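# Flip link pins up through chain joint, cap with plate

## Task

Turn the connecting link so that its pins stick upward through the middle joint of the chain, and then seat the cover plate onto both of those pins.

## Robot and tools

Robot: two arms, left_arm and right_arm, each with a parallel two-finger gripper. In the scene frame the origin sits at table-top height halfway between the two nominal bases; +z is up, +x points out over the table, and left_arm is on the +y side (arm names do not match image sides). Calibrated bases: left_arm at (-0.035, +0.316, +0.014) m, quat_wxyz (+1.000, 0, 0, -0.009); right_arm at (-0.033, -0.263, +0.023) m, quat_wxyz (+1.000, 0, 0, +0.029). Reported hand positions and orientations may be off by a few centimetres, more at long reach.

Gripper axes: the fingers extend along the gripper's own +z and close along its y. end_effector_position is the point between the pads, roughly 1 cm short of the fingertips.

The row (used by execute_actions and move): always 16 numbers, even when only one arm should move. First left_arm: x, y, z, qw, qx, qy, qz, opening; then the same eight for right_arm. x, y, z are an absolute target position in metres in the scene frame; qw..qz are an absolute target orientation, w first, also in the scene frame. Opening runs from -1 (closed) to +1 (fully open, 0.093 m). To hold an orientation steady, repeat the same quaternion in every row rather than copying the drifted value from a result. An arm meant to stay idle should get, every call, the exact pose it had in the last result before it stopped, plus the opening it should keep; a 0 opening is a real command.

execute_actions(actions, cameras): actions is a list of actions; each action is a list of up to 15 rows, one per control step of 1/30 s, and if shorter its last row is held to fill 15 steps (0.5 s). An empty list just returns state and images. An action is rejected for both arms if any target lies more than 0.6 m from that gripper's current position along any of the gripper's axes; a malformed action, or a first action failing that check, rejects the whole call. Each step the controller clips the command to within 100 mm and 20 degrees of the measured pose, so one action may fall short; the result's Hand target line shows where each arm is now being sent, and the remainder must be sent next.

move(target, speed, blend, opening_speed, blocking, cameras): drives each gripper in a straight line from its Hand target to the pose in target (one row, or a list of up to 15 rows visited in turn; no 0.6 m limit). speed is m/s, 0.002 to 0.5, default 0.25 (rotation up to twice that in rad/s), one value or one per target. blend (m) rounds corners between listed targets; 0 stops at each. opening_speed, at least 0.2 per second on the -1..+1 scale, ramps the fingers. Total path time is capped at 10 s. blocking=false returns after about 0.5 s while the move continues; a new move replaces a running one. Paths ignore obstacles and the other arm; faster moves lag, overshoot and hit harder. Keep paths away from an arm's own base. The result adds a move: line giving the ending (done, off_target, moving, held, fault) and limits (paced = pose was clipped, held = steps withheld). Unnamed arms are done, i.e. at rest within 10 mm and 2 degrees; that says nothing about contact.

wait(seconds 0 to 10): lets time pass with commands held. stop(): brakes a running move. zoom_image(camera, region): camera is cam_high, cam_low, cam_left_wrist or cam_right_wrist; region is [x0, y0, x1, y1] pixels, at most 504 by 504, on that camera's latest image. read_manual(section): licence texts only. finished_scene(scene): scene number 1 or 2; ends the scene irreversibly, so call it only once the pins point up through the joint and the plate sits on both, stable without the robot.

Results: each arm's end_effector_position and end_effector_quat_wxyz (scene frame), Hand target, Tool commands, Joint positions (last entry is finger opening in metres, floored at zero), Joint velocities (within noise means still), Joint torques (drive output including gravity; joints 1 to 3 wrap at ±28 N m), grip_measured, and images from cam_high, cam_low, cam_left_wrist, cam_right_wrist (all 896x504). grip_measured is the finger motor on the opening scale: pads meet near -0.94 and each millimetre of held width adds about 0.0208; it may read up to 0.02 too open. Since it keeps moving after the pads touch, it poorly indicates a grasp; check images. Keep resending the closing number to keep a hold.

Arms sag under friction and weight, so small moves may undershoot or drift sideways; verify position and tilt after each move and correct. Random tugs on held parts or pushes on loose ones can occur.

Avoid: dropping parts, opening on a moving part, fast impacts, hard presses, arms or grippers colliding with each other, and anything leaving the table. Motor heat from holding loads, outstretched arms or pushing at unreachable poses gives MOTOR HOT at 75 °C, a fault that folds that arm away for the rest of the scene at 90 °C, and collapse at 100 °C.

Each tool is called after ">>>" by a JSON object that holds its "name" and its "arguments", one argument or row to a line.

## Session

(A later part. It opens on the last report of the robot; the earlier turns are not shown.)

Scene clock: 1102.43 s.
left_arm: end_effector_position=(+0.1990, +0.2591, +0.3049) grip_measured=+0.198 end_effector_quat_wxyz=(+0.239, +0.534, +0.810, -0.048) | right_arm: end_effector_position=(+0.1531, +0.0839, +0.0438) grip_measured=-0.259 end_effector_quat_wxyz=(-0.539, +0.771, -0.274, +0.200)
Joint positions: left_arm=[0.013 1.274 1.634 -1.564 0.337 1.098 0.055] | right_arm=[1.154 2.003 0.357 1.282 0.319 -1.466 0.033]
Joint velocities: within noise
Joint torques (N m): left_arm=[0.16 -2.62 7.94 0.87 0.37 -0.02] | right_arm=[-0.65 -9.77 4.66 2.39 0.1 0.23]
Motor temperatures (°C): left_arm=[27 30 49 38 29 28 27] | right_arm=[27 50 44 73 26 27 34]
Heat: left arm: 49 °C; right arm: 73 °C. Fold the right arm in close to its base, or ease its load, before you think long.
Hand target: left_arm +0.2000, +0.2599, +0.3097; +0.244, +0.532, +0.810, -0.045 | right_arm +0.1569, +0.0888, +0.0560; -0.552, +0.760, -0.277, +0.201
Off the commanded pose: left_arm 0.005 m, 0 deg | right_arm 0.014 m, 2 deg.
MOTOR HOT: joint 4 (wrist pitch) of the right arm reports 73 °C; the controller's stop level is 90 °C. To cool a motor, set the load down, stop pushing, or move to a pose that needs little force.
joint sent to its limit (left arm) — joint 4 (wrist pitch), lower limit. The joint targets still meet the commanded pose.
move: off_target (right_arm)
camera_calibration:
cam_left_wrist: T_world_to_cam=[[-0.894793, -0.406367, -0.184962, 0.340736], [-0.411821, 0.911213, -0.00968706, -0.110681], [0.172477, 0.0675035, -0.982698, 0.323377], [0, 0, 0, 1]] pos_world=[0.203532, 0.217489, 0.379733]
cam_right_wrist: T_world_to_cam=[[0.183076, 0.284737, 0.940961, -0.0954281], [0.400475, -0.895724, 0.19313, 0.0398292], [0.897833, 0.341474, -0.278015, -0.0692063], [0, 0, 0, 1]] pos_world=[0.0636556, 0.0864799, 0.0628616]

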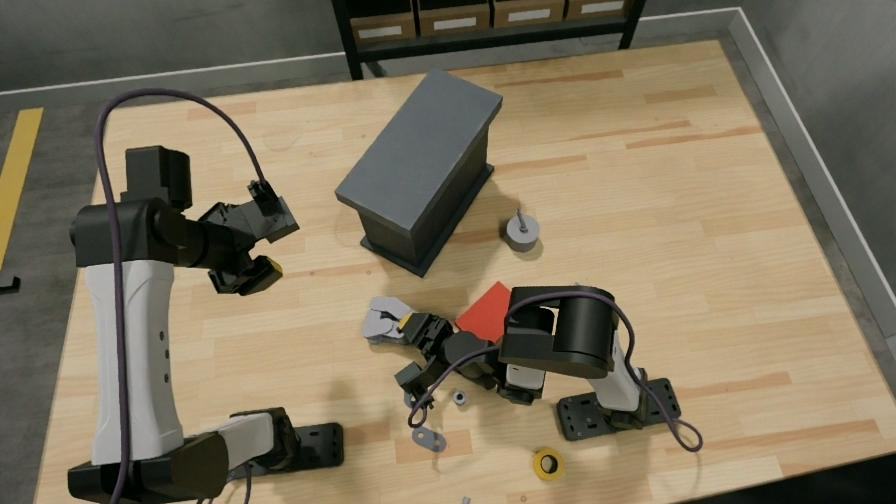

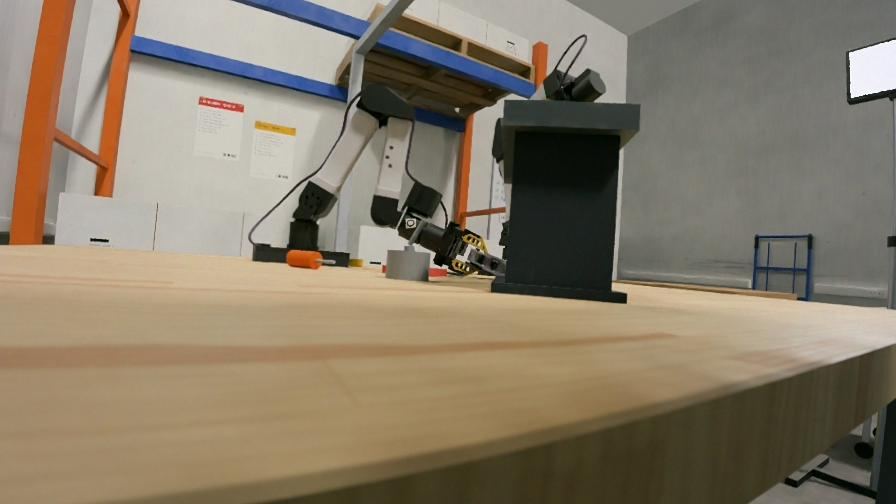

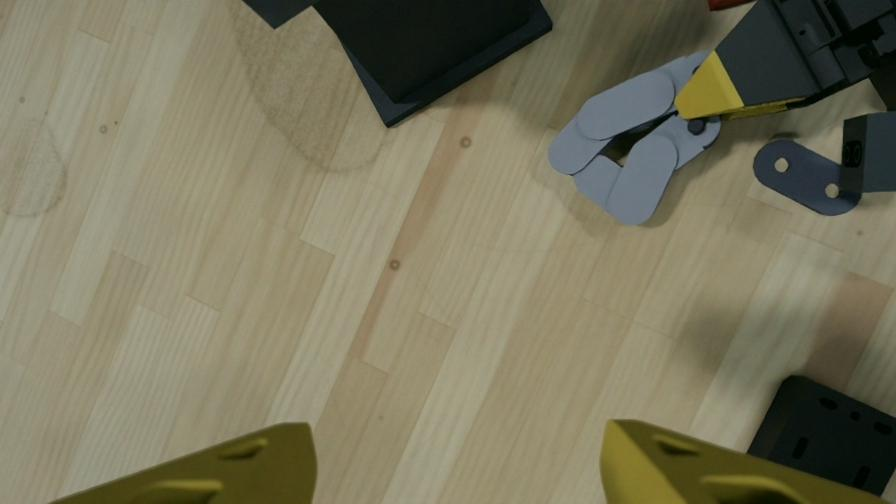

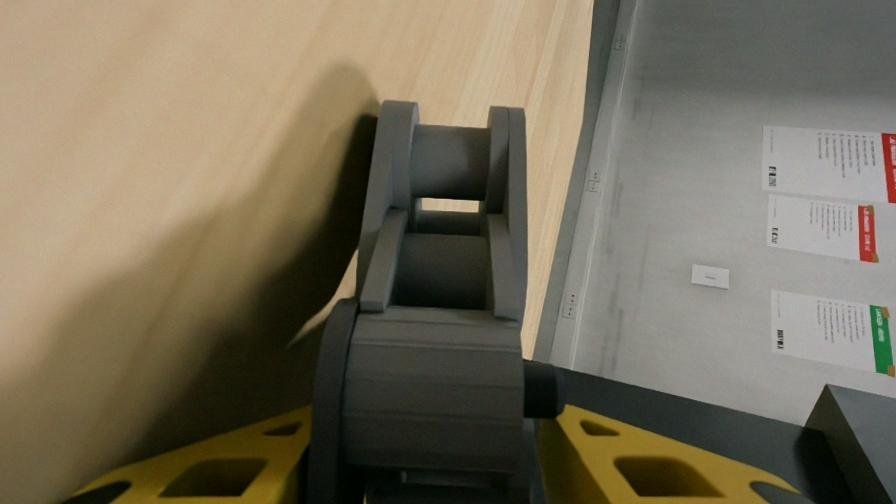

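>>> {"name": "move", "arguments": {
  "target": [
    [0.213,0.155,0.20,0.1226,0.3391,0.9316,-0.0446,-1,0.1570,0.0890,0.056,0.5523,-0.7602,0.2767,-0.2010,-0.6],
    [0.214,0.140,0.085,0.1226,0.3391,0.9316,-0.0446,-1,0.1570,0.0890,0.056,0.5523,-0.7602,0.2767,-0.2010,-0.6]
  ],
  "speed": 0.12
}}

>>> {"name": "zoom_image", "arguments": {
  "camera": "cam_high",
  "region": [330, 270, 470, 410]
}}

Scene clock: 1157.20 s.
left_arm: end_effector_position=(+0.2124, +0.1405, +0.0864) grip_measured=-0.982 end_effector_quat_wxyz=(+0.119, +0.341, +0.931, -0.050) | right_arm: end_effector_position=(+0.1531, +0.0839, +0.0438) grip_measured=-0.259 end_effector_quat_wxyz=(-0.539, +0.771, -0.274, +0.200)
Joint positions: left_arm=[-0.578 1.493 0.973 -0.795 0.039 0.102 0] | right_arm=[1.154 2.003 0.357 1.281 0.319 -1.465 0.033]
Joint velocities: within noise
Joint torques (N m): left_arm=[-0.99 -4.92 6.46 0.93 0 -0.07] | right_arm=[-0.66 -9.76 4.64 2.42 0.14 0.17]
Motor temperatures (°C): left_arm=[27 30 49 36 29 28 27] | right_arm=[27 48 41 58 26 27 34]
Heat: left arm: 49 °C; right arm: 58 °C.
Hand target: left_arm +0.2139, +0.1400, +0.0850; +0.123, +0.339, +0.932, -0.045 | right_arm +0.1569, +0.0888, +0.0560; -0.552, +0.760, -0.277, +0.201
Off the commanded pose: left_arm 0.002 m, 1 deg | right_arm 0.014 m, 2 deg.
MOTOR HOT: cleared for the motors of the right arm.
move: off_target (right_arm)
camera_calibration:
cam_left_wrist: T_world_to_cam=[[-0.663642, -0.74799, 0.00951987, 0.246215], [-0.733437, 0.653128, 0.188398, 0.0881817], [-0.147137, 0.118046, -0.982047, 0.175069], [0, 0, 0, 1]] pos_world=[0.253834, 0.105906, 0.152969]
cam_right_wrist: T_world_to_cam=[[0.183793, 0.284591, 0.940866, -0.0954883], [0.400375, -0.895847, 0.192763, 0.0398559], [0.89773, 0.341271, -0.278593, -0.0691373], [0, 0, 0, 1]] pos_world=[0.0636594, 0.0864745, 0.0628976]

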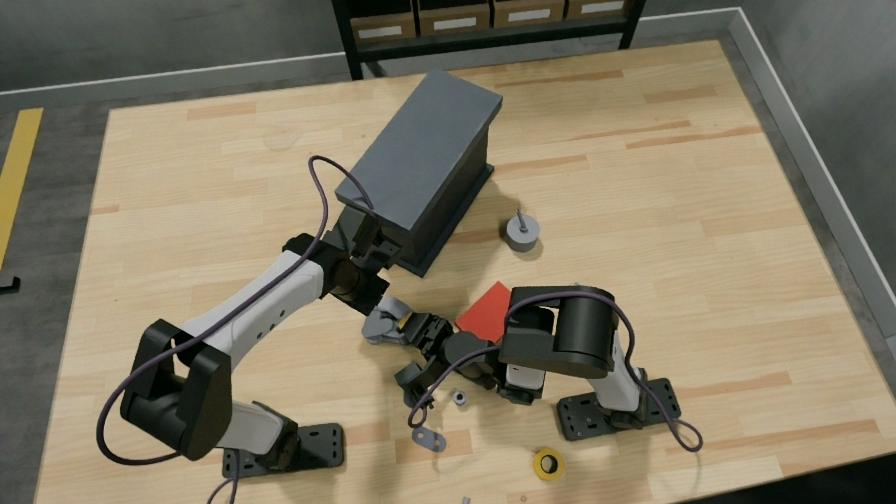

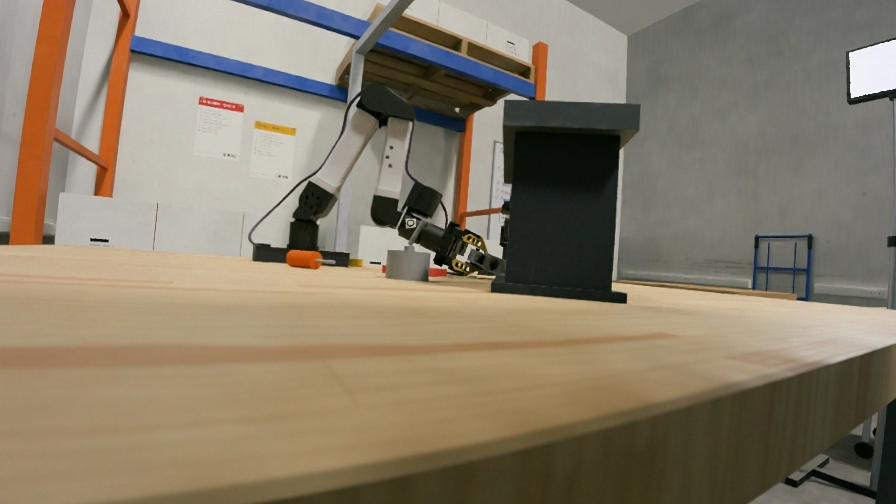

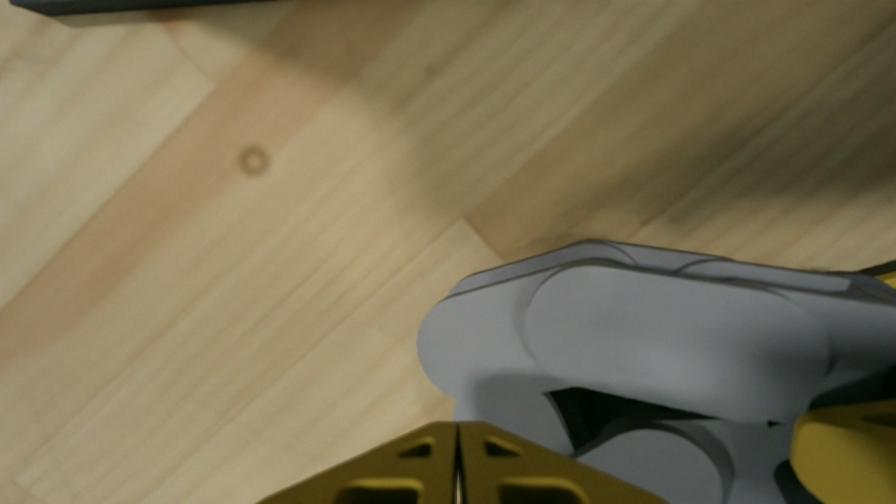

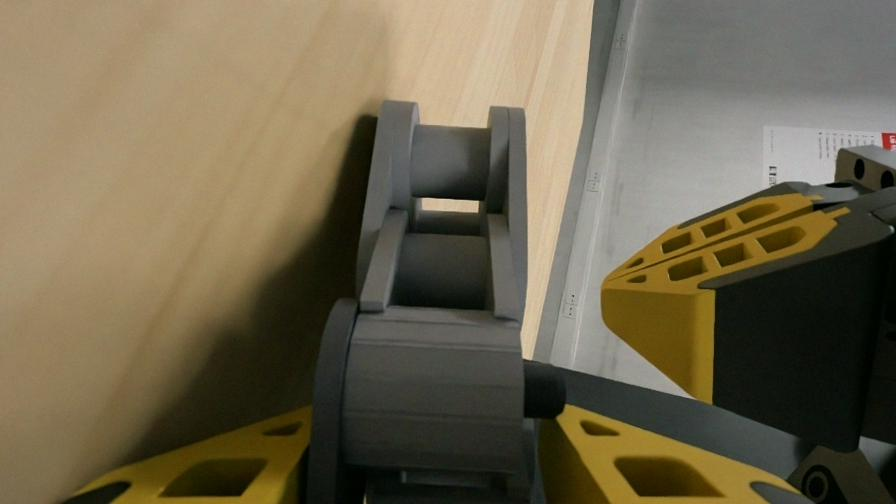

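Scaled by 3.600 from the camera's 896x504 image, which has a finer 1280x720 frame.

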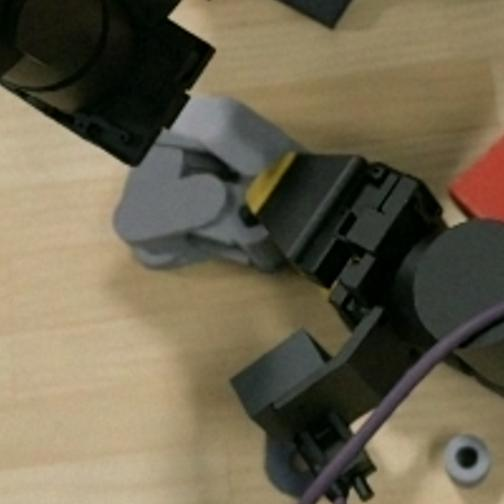

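>>> {"name": "move", "arguments": {
  "target": [
    [0.214,0.140,0.050,0.1226,0.3391,0.9316,-0.0446,-1,0.1570,0.0890,0.056,0.5523,-0.7602,0.2767,-0.2010,-0.6],
    [0.214,0.140,0.022,0.1226,0.3391,0.9316,-0.0446,-1,0.1570,0.0890,0.056,0.5523,-0.7602,0.2767,-0.2010,-0.6]
  ],
  "speed": 0.04
}}

Scene clock: 1173.93 s.
left_arm: end_effector_position=(+0.2372, +0.1331, +0.0428) grip_measured=-0.982 end_effector_quat_wxyz=(+0.175, +0.335, +0.925, -0.041) | right_arm: end_effector_position=(+0.1531, +0.0839, +0.0436) grip_measured=-0.259 end_effector_quat_wxyz=(-0.540, +0.769, -0.280, +0.196)
Joint positions: left_arm=[-0.578 1.576 0.832 -0.465 -0.007 0.102 0] | right_arm=[1.154 2.003 0.357 1.281 0.319 -1.451 0.033]
Joint velocities: within noise
Joint torques (N m): left_arm=[-0.94 -3.56 3.86 0.54 0.4 -0.09] | right_arm=[-0.72 -9.83 4.7 2.43 0.12 0.01]
Motor temperatures (°C): left_arm=[27 31 49 35 29 28 27] | right_arm=[27 49 41 58 26 27 34]
Heat: left arm: 49 °C; right arm: 58 °C.
Hand target: left_arm +0.2142, +0.1404, +0.0235; +0.123, +0.339, +0.932, -0.044 | right_arm +0.1569, +0.0888, +0.0560; -0.552, +0.760, -0.277, +0.201
Off the commanded pose: left_arm 0.032 m, 6 deg | right_arm 0.014 m, 2 deg.
move: off_target (left_arm, right_arm)
camera_calibration:
cam_left_wrist: T_world_to_cam=[[-0.6507, -0.75788, -0.0469785, 0.25822], [-0.758396, 0.645575, 0.0898275, 0.130589], [-0.0377503, 0.094079, -0.994849, 0.114532], [0, 0, 0, 1]] pos_world=[0.271385, 0.10062, 0.114342]
cam_right_wrist: T_world_to_cam=[[0.195255, 0.276086, 0.941091, -0.0963618], [0.397969, -0.899314, 0.181261, 0.0410047], [0.896379, 0.339133, -0.285469, -0.0684571], [0, 0, 0, 1]] pos_world=[0.0638601, 0.0866963, 0.0637102]

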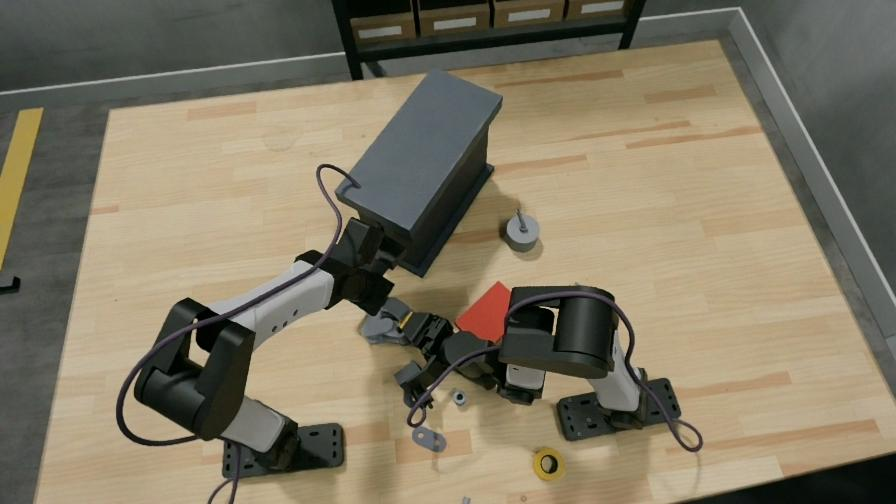

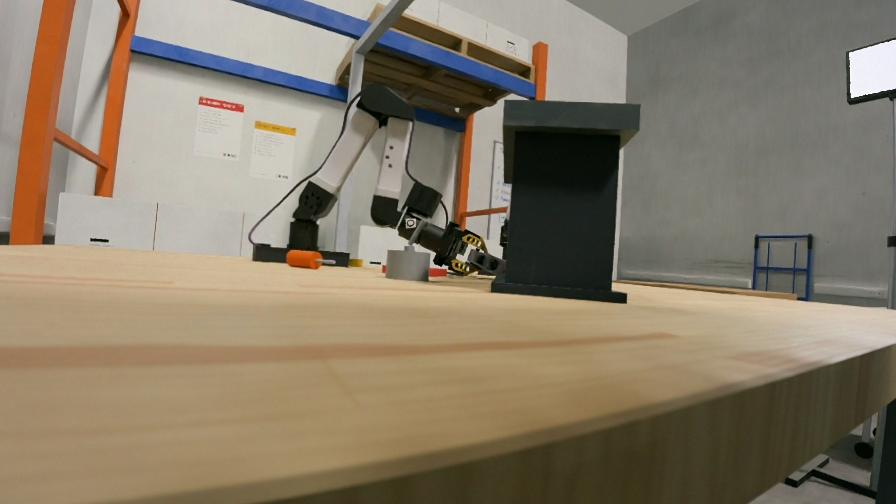

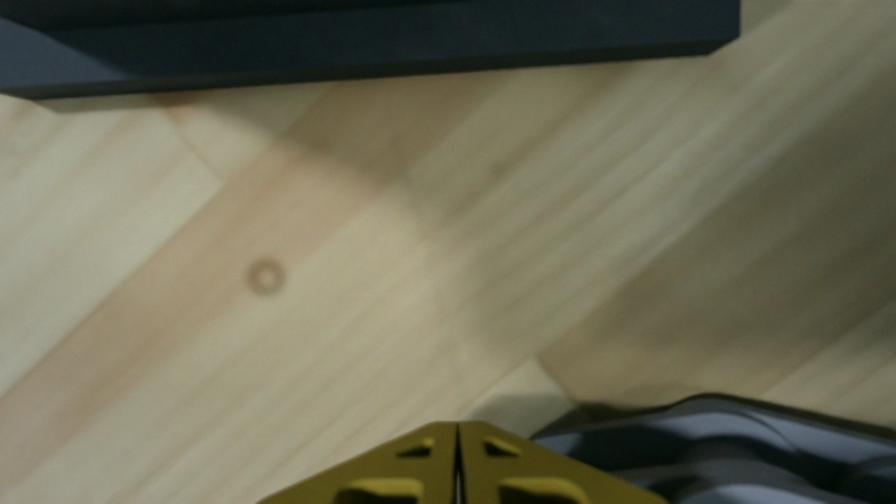

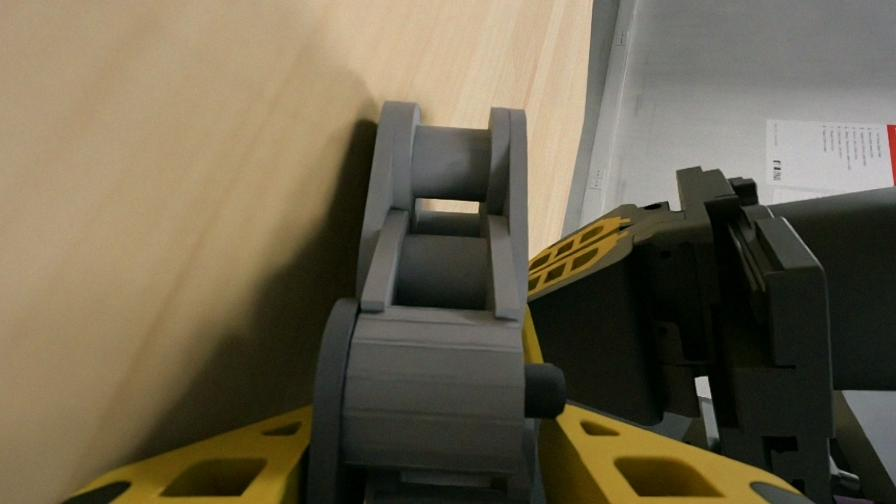

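>>> {"name": "move", "arguments": {
  "target": [
    [0.214,0.140,0.065,0.1226,0.3391,0.9316,-0.0446,-1,0.1570,0.0890,0.056,0.5523,-0.7602,0.2767,-0.2010,-0.6],
    [0.206,0.130,0.060,0.1226,0.3391,0.9316,-0.0446,-1,0.1570,0.0890,0.056,0.5523,-0.7602,0.2767,-0.2010,-0.6],
    [0.206,0.130,0.038,0.1226,0.3391,0.9316,-0.0446,-1,0.1570,0.0890,0.056,0.5523,-0.7602,0.2767,-0.2010,-0.6]
  ],
  "speed": 0.05
}}

Scene clock: 1188.63 s.
left_arm: end_effector_position=(+0.2151, +0.1286, +0.0507) grip_measured=-0.982 end_effector_quat_wxyz=(+0.144, +0.339, +0.929, -0.043) | right_arm: end_effector_position=(+0.1530, +0.0837, +0.0432) grip_measured=-0.259 end_effector_quat_wxyz=(-0.539, +0.770, -0.279, +0.197)
Joint positions: left_arm=[-0.626 1.544 0.856 -0.58 -0.002 0.056 0] | right_arm=[1.154 2.003 0.357 1.279 0.319 -1.452 0.033]
Joint velocities: within noise
Joint torques (N m): left_arm=[-0.96 -3.58 4.78 0.88 0.25 -0.09] | right_arm=[-0.58 -9.91 4.62 2.44 0.12 0.03]
Motor temperatures (°C): left_arm=[27 31 48 34 29 28 27] | right_arm=[27 49 41 58 26 27 34]
Heat: left arm: 48 °C; right arm: 58 °C.
Hand target: left_arm +0.2058, +0.1303, +0.0385; +0.123, +0.339, +0.932, -0.044 | right_arm +0.1569, +0.0888, +0.0560; -0.553, +0.760, -0.277, +0.201
Off the commanded pose: left_arm 0.016 m, 3 deg | right_arm 0.014 m, 2 deg.
move: off_target (left_arm, right_arm)
camera_calibration:
cam_left_wrist: T_world_to_cam=[[-0.658133, -0.752582, -0.0219453, 0.240478], [-0.746808, 0.648828, 0.145945, 0.110291], [-0.095597, 0.11244, -0.989049, 0.13179], [0, 0, 0, 1]] pos_world=[0.253232, 0.0946011, 0.119528]
cam_right_wrist: T_world_to_cam=[[0.194706, 0.278735, 0.940423, -0.0960264], [0.398357, -0.898613, 0.183867, 0.0407372], [0.896326, 0.338825, -0.286002, -0.0684181], [0, 0, 0, 1]] pos_world=[0.0637939, 0.0865547, 0.0632475]

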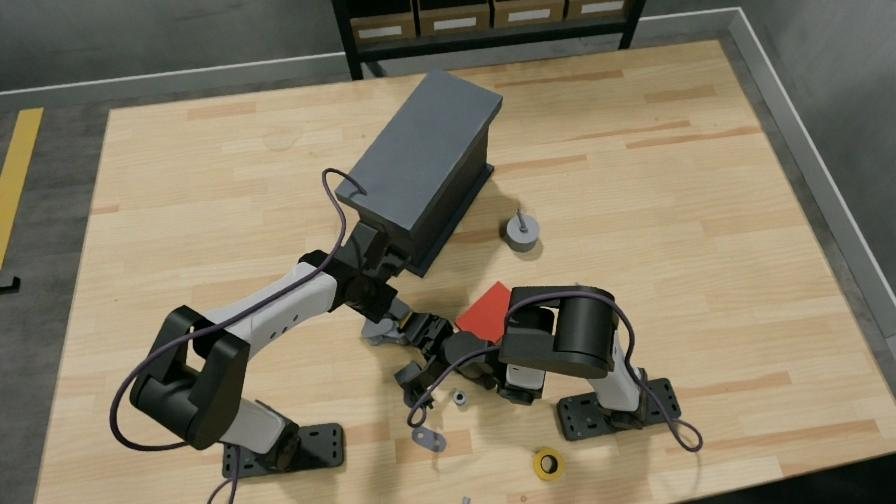

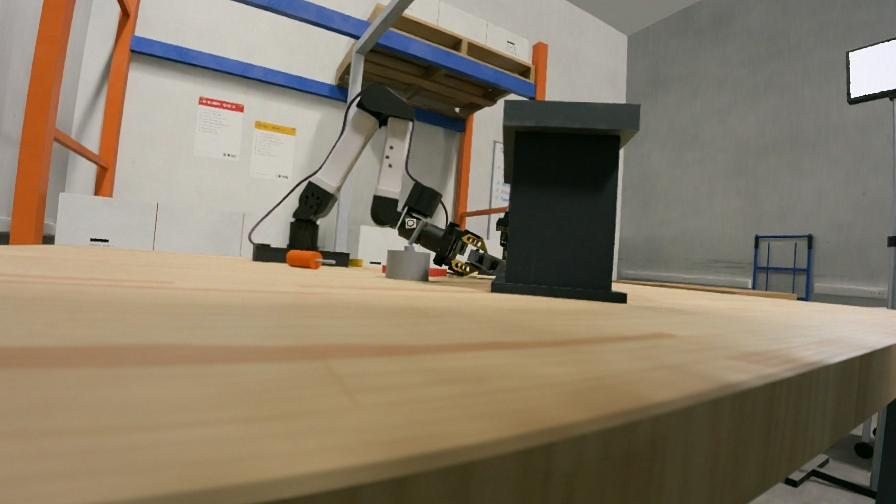

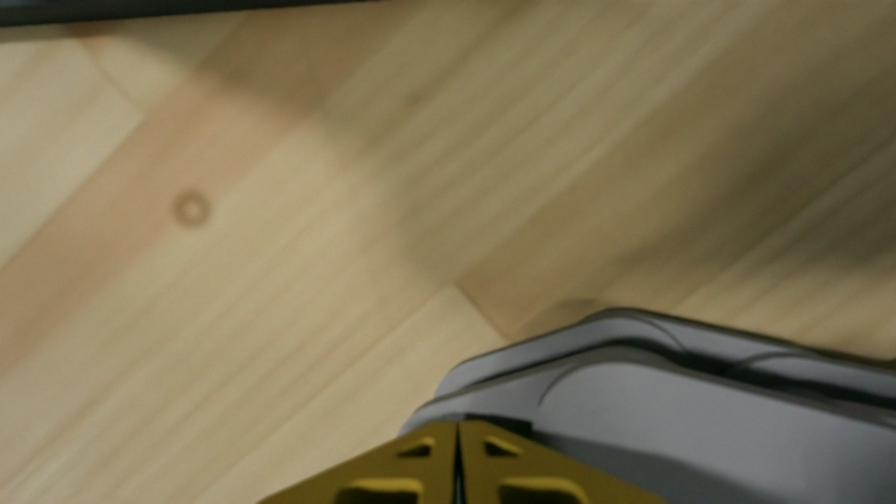

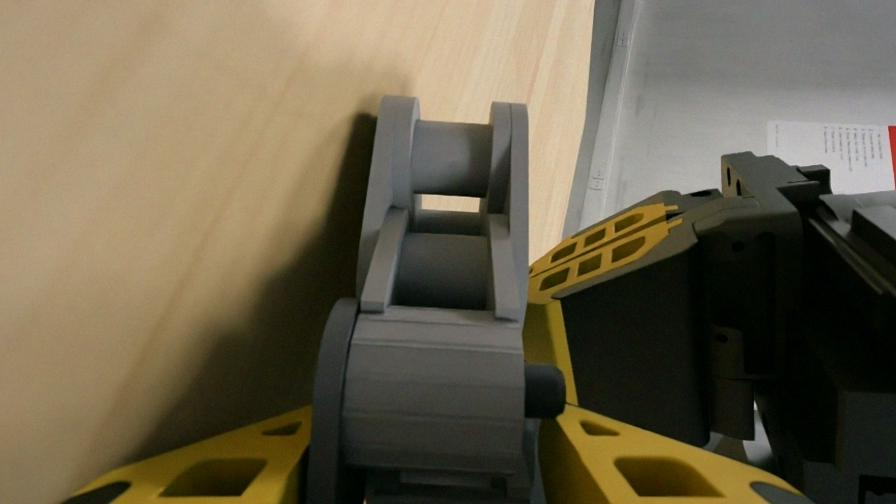

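>>> {"name": "execute_actions", "arguments": {
  "actions": [
    [[0.206,0.130,0.038,0.1226,0.3391,0.9316,-0.0446,-1,0.1570,0.0890,0.056,0.5523,-0.7602,0.2767,-0.2010,-0.50],[0.206,0.130,0.038,0.1226,0.3391,0.9316,-0.0446,-1,0.1570,0.0890,0.056,0.5523,-0.7602,0.2767,-0.2010,-0.44],[0.206,0.130,0.038,0.1226,0.3391,0.9316,-0.0446,-1,0.1570,0.0890,0.056,0.5523,-0.7602,0.2767,-0.2010,-0.38],[0.206,0.130,0.038,0.1226,0.3391,0.9316,-0.0446,-1,0.1570,0.0890,0.056,0.5523,-0.7602,0.2767,-0.2010,-0.33],[0.206,0.130,0.038,0.1226,0.3391,0.9316,-0.0446,-1,0.1570,0.0890,0.056,0.5523,-0.7602,0.2767,-0.2010,-0.29],[0.206,0.130,0.038,0.1226,0.3391,0.9316,-0.0446,-1,0.1570,0.0890,0.056,0.5523,-0.7602,0.2767,-0.2010,-0.25],[0.206,0.130,0.038,0.1226,0.3391,0.9316,-0.0446,-1,0.1570,0.0890,0.056,0.5523,-0.7602,0.2767,-0.2010,-0.22],[0.206,0.130,0.038,0.1226,0.3391,0.9316,-0.0446,-1,0.1570,0.0890,0.056,0.5523,-0.7602,0.2767,-0.2010,-0.19],[0.206,0.130,0.038,0.1226,0.3391,0.9316,-0.0446,-1,0.1570,0.0890,0.056,0.5523,-0.7602,0.2767,-0.2010,-0.17],[0.206,0.130,0.038,0.1226,0.3391,0.9316,-0.0446,-1,0.1570,0.0890,0.056,0.5523,-0.7602,0.2767,-0.2010,-0.15],[0.206,0.130,0.038,0.1226,0.3391,0.9316,-0.0446,-1,0.1570,0.0890,0.056,0.5523,-0.7602,0.2767,-0.2010,-0.13],[0.206,0.130,0.038,0.1226,0.3391,0.9316,-0.0446,-1,0.1570,0.0890,0.056,0.5523,-0.7602,0.2767,-0.2010,-0.11],[0.206,0.130,0.038,0.1226,0.3391,0.9316,-0.0446,-1,0.1571,0.0891,0.0565,0.5523,-0.7602,0.2767,-0.2010,-0.09],[0.206,0.130,0.038,0.1226,0.3391,0.9316,-0.0446,-1,0.1572,0.0892,0.057,0.5523,-0.7602,0.2767,-0.2010,-0.07],[0.206,0.130,0.038,0.1226,0.3391,0.9316,-0.0446,-1,0.1573,0.0893,0.0575,0.5523,-0.7602,0.2767,-0.2010,-0.05]],
    [[0.206,0.130,0.038,0.1226,0.3391,0.9316,-0.0446,-1,0.1574,0.0895,0.058,0.5523,-0.7602,0.2767,-0.2010,-0.03],[0.206,0.130,0.038,0.1226,0.3391,0.9316,-0.0446,-1,0.1575,0.0897,0.0585,0.5523,-0.7602,0.2767,-0.2010,-0.01],[0.206,0.130,0.038,0.1226,0.3391,0.9316,-0.0446,-1,0.1576,0.0899,0.059,0.5523,-0.7602,0.2767,-0.2010,0.01],[0.206,0.130,0.038,0.1226,0.3391,0.9316,-0.0446,-1,0.1577,0.0900,0.0595,0.5523,-0.7602,0.2767,-0.2010,0.03],[0.206,0.130,0.038,0.1226,0.3391,0.9316,-0.0446,-1,0.1578,0.0901,0.060,0.5523,-0.7602,0.2767,-0.2010,0.05],[0.206,0.130,0.038,0.1226,0.3391,0.9316,-0.0446,-1,0.1579,0.0902,0.0605,0.5523,-0.7602,0.2767,-0.2010,0.07],[0.206,0.130,0.038,0.1226,0.3391,0.9316,-0.0446,-1,0.1580,0.0903,0.061,0.5523,-0.7602,0.2767,-0.2010,0.09],[0.206,0.130,0.038,0.1226,0.3391,0.9316,-0.0446,-1,0.1581,0.0904,0.0615,0.5523,-0.7602,0.2767,-0.2010,0.11],[0.206,0.130,0.038,0.1226,0.3391,0.9316,-0.0446,-1,0.1582,0.0905,0.062,0.5523,-0.7602,0.2767,-0.2010,0.13],[0.206,0.130,0.038,0.1226,0.3391,0.9316,-0.0446,-1,0.1583,0.0906,0.062,0.5523,-0.7602,0.2767,-0.2010,0.14]]
  ]
}}

>>> {"name": "zoom_image", "arguments": {
  "camera": "cam_low",
  "region": [420, 190, 520, 290]
}}

Scene clock: 1222.93 s.
left_arm: end_effector_position=(+0.2161, +0.1279, +0.0506) grip_measured=-0.982 end_effector_quat_wxyz=(+0.146, +0.338, +0.929, -0.043) | right_arm: end_effector_position=(+0.1529, +0.0832, +0.0462) grip_measured=+0.138 end_effector_quat_wxyz=(-0.534, +0.773, -0.279, +0.197)
Joint positions: left_arm=[-0.626 1.546 0.856 -0.574 -0.002 0.055 0] | right_arm=[1.154 1.966 0.358 1.229 0.319 -1.452 0.052]
Joint velocities: within noise
Joint torques (N m): left_arm=[-0.96 -3.71 4.79 0.86 0.23 -0.08] | right_arm=[-0.79 -9.66 5.61 2.53 0.14 0.03]
Motor temperatures (°C): left_arm=[27 31 47 34 29 28 27] | right_arm=[27 49 40 58 26 27 34]
Heat: left arm: 47 °C; right arm: 58 °C.
Hand target: left_arm +0.2059, +0.1303, +0.0385; +0.123, +0.339, +0.932, -0.044 | right_arm +0.1581, +0.0902, +0.0620; -0.552, +0.760, -0.277, +0.201
Off the commanded pose: left_arm 0.016 m, 3 deg | right_arm 0.018 m, 3 deg.
camera_calibration:
cam_left_wrist: T_world_to_cam=[[-0.657241, -0.753362, -0.0219137, 0.240475], [-0.74797, 0.648414, 0.141777, 0.112071], [-0.0926, 0.109572, -0.989656, 0.131608], [0, 0, 0, 1]] pos_world=[0.254063, 0.0940759, 0.119627]
cam_right_wrist: T_world_to_cam=[[0.198725, 0.289462, 0.936333, -0.0999618], [0.399163, -0.896462, 0.192419, 0.0391229], [0.895085, 0.335511, -0.293692, -0.0664141], [0, 0, 0, 1]] pos_world=[0.0636948, 0.08629, 0.0665643]

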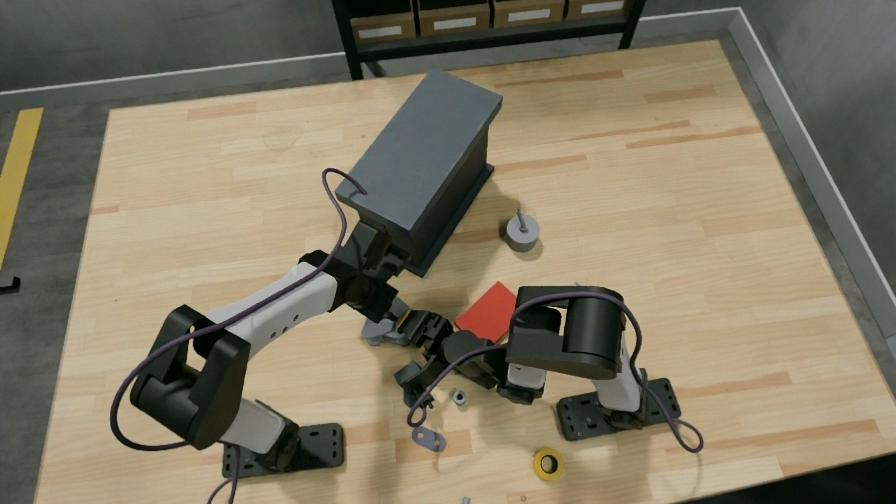

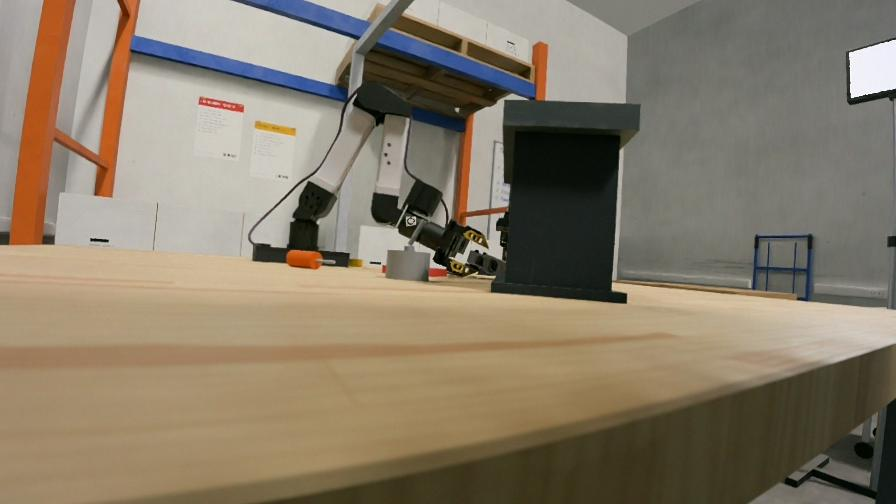

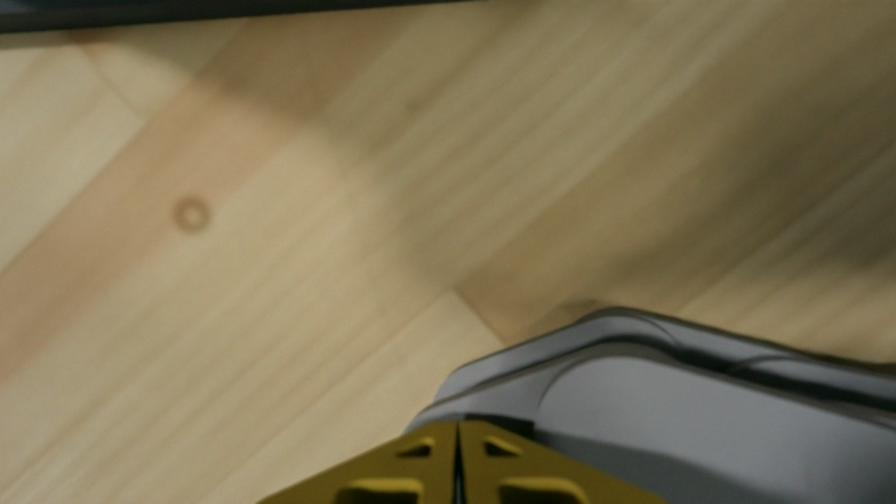

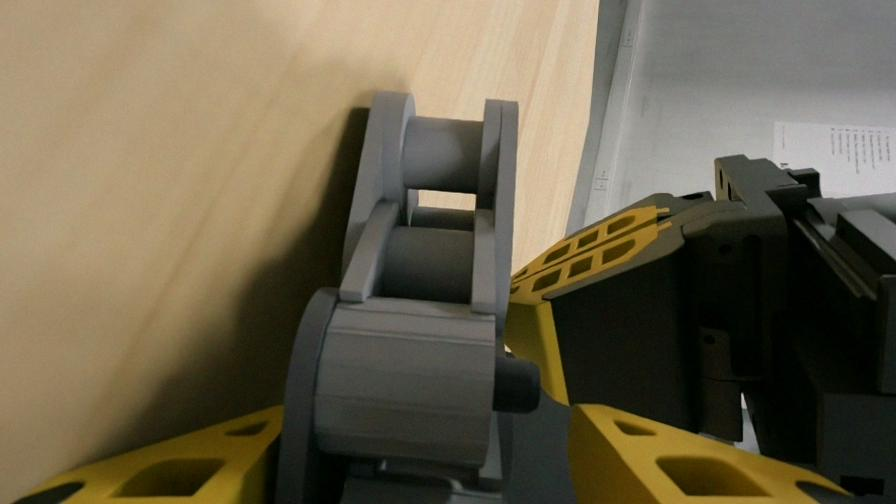

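Scaled by 5.040 from the camera's 896x504 image, which has a finer 1280x720 frame.

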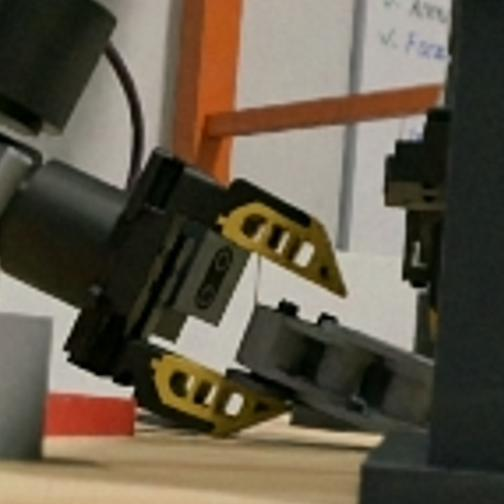

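>>> {"name": "move", "arguments": {
  "target": [0.206,0.130,0.038,0.1226,0.3391,0.9316,-0.0446,-1,0.1454,0.0753,0.063,0.5523,-0.7602,0.2767,-0.2010,0.2],
  "speed": 0.04
}}

>>> {"name": "zoom_image", "arguments": {
  "camera": "cam_low",
  "region": [420, 190, 520, 290]
}}

Scene clock: 1233.40 s.
left_arm: end_effector_position=(+0.2169, +0.1273, +0.0502) grip_measured=-0.982 end_effector_quat_wxyz=(+0.148, +0.338, +0.928, -0.044) | right_arm: end_effector_position=(+0.1454, +0.0730, +0.0474) grip_measured=+0.198 end_effector_quat_wxyz=(-0.532, +0.776, -0.277, +0.197)
Joint positions: left_arm=[-0.626 1.549 0.856 -0.569 -0.002 0.055 0] | right_arm=[1.166 1.933 0.31 1.237 0.327 -1.452 0.055]
Joint velocities: within noise
Joint torques (N m): left_arm=[-0.96 -3.93 4.79 0.81 0.24 -0.08] | right_arm=[0.54 -9.58 2.81 2.82 0.29 0.14]
Motor temperatures (°C): left_arm=[27 31 46 33 29 28 27] | right_arm=[27 50 40 58 26 27 33]
Heat: left arm: 46 °C; right arm: 58 °C.
Hand target: left_arm +0.2060, +0.1302, +0.0386; +0.123, +0.339, +0.932, -0.044 | right_arm +0.1455, +0.0753, +0.0626; -0.552, +0.760, -0.277, +0.201
Off the commanded pose: left_arm 0.017 m, 3 deg | right_arm 0.016 m, 3 deg.
move: off_target (left_arm, right_arm)
camera_calibration:
cam_left_wrist: T_world_to_cam=[[-0.657194, -0.753397, -0.0221097, 0.240546], [-0.74827, 0.648639, 0.139139, 0.113311], [-0.090486, 0.107986, -0.990026, 0.131124], [0, 0, 0, 1]] pos_world=[0.254738, 0.0935696, 0.119369]
cam_right_wrist: T_world_to_cam=[[0.196657, 0.297117, 0.93437, -0.0968382], [0.403323, -0.893131, 0.199116, 0.0315688], [0.893676, 0.337696, -0.295475, -0.0558355], [0, 0, 0, 1]] pos_world=[0.0562103, 0.0758228, 0.0676989]

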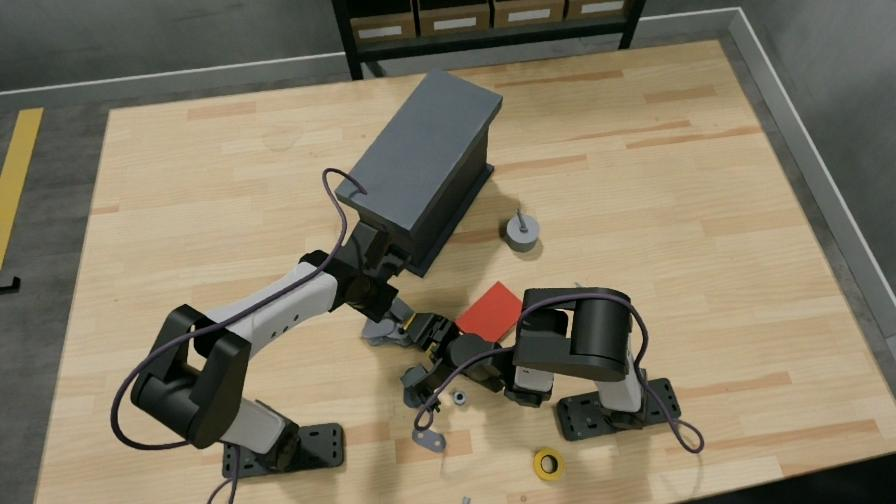

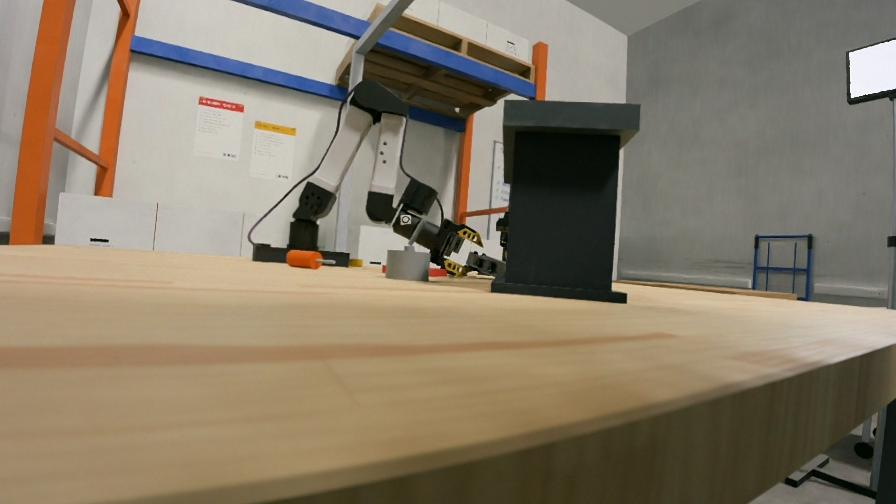

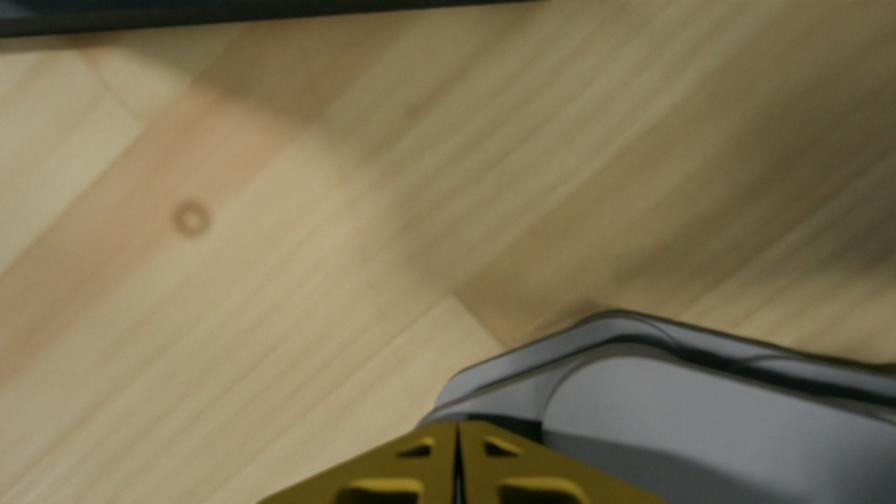

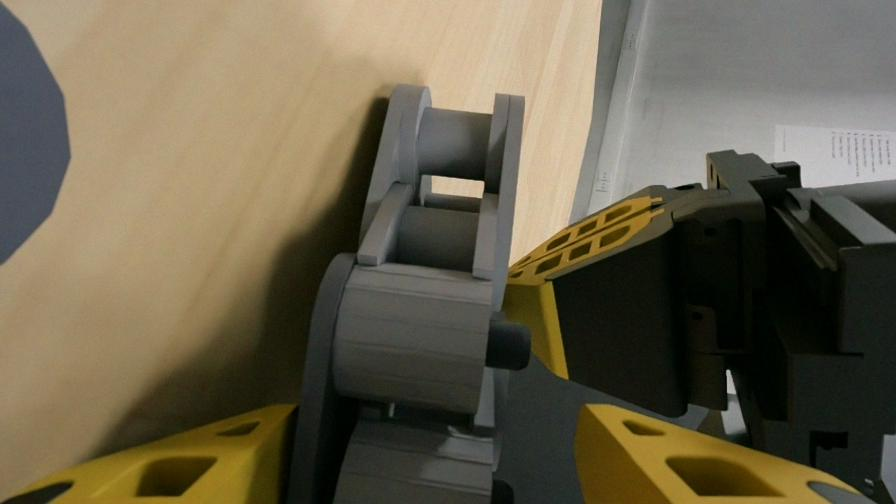

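Scaled by 5.040 from the camera's 896x504 image, which has a finer 1280x720 frame.

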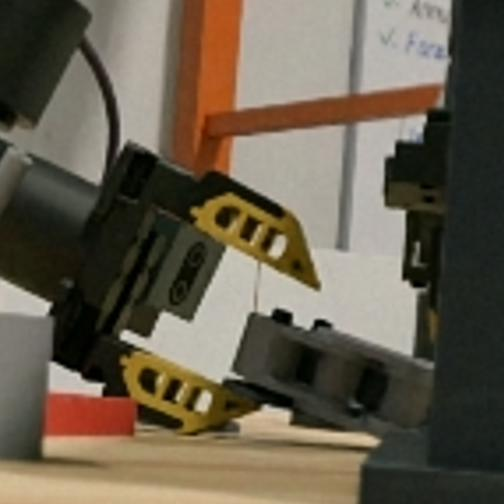

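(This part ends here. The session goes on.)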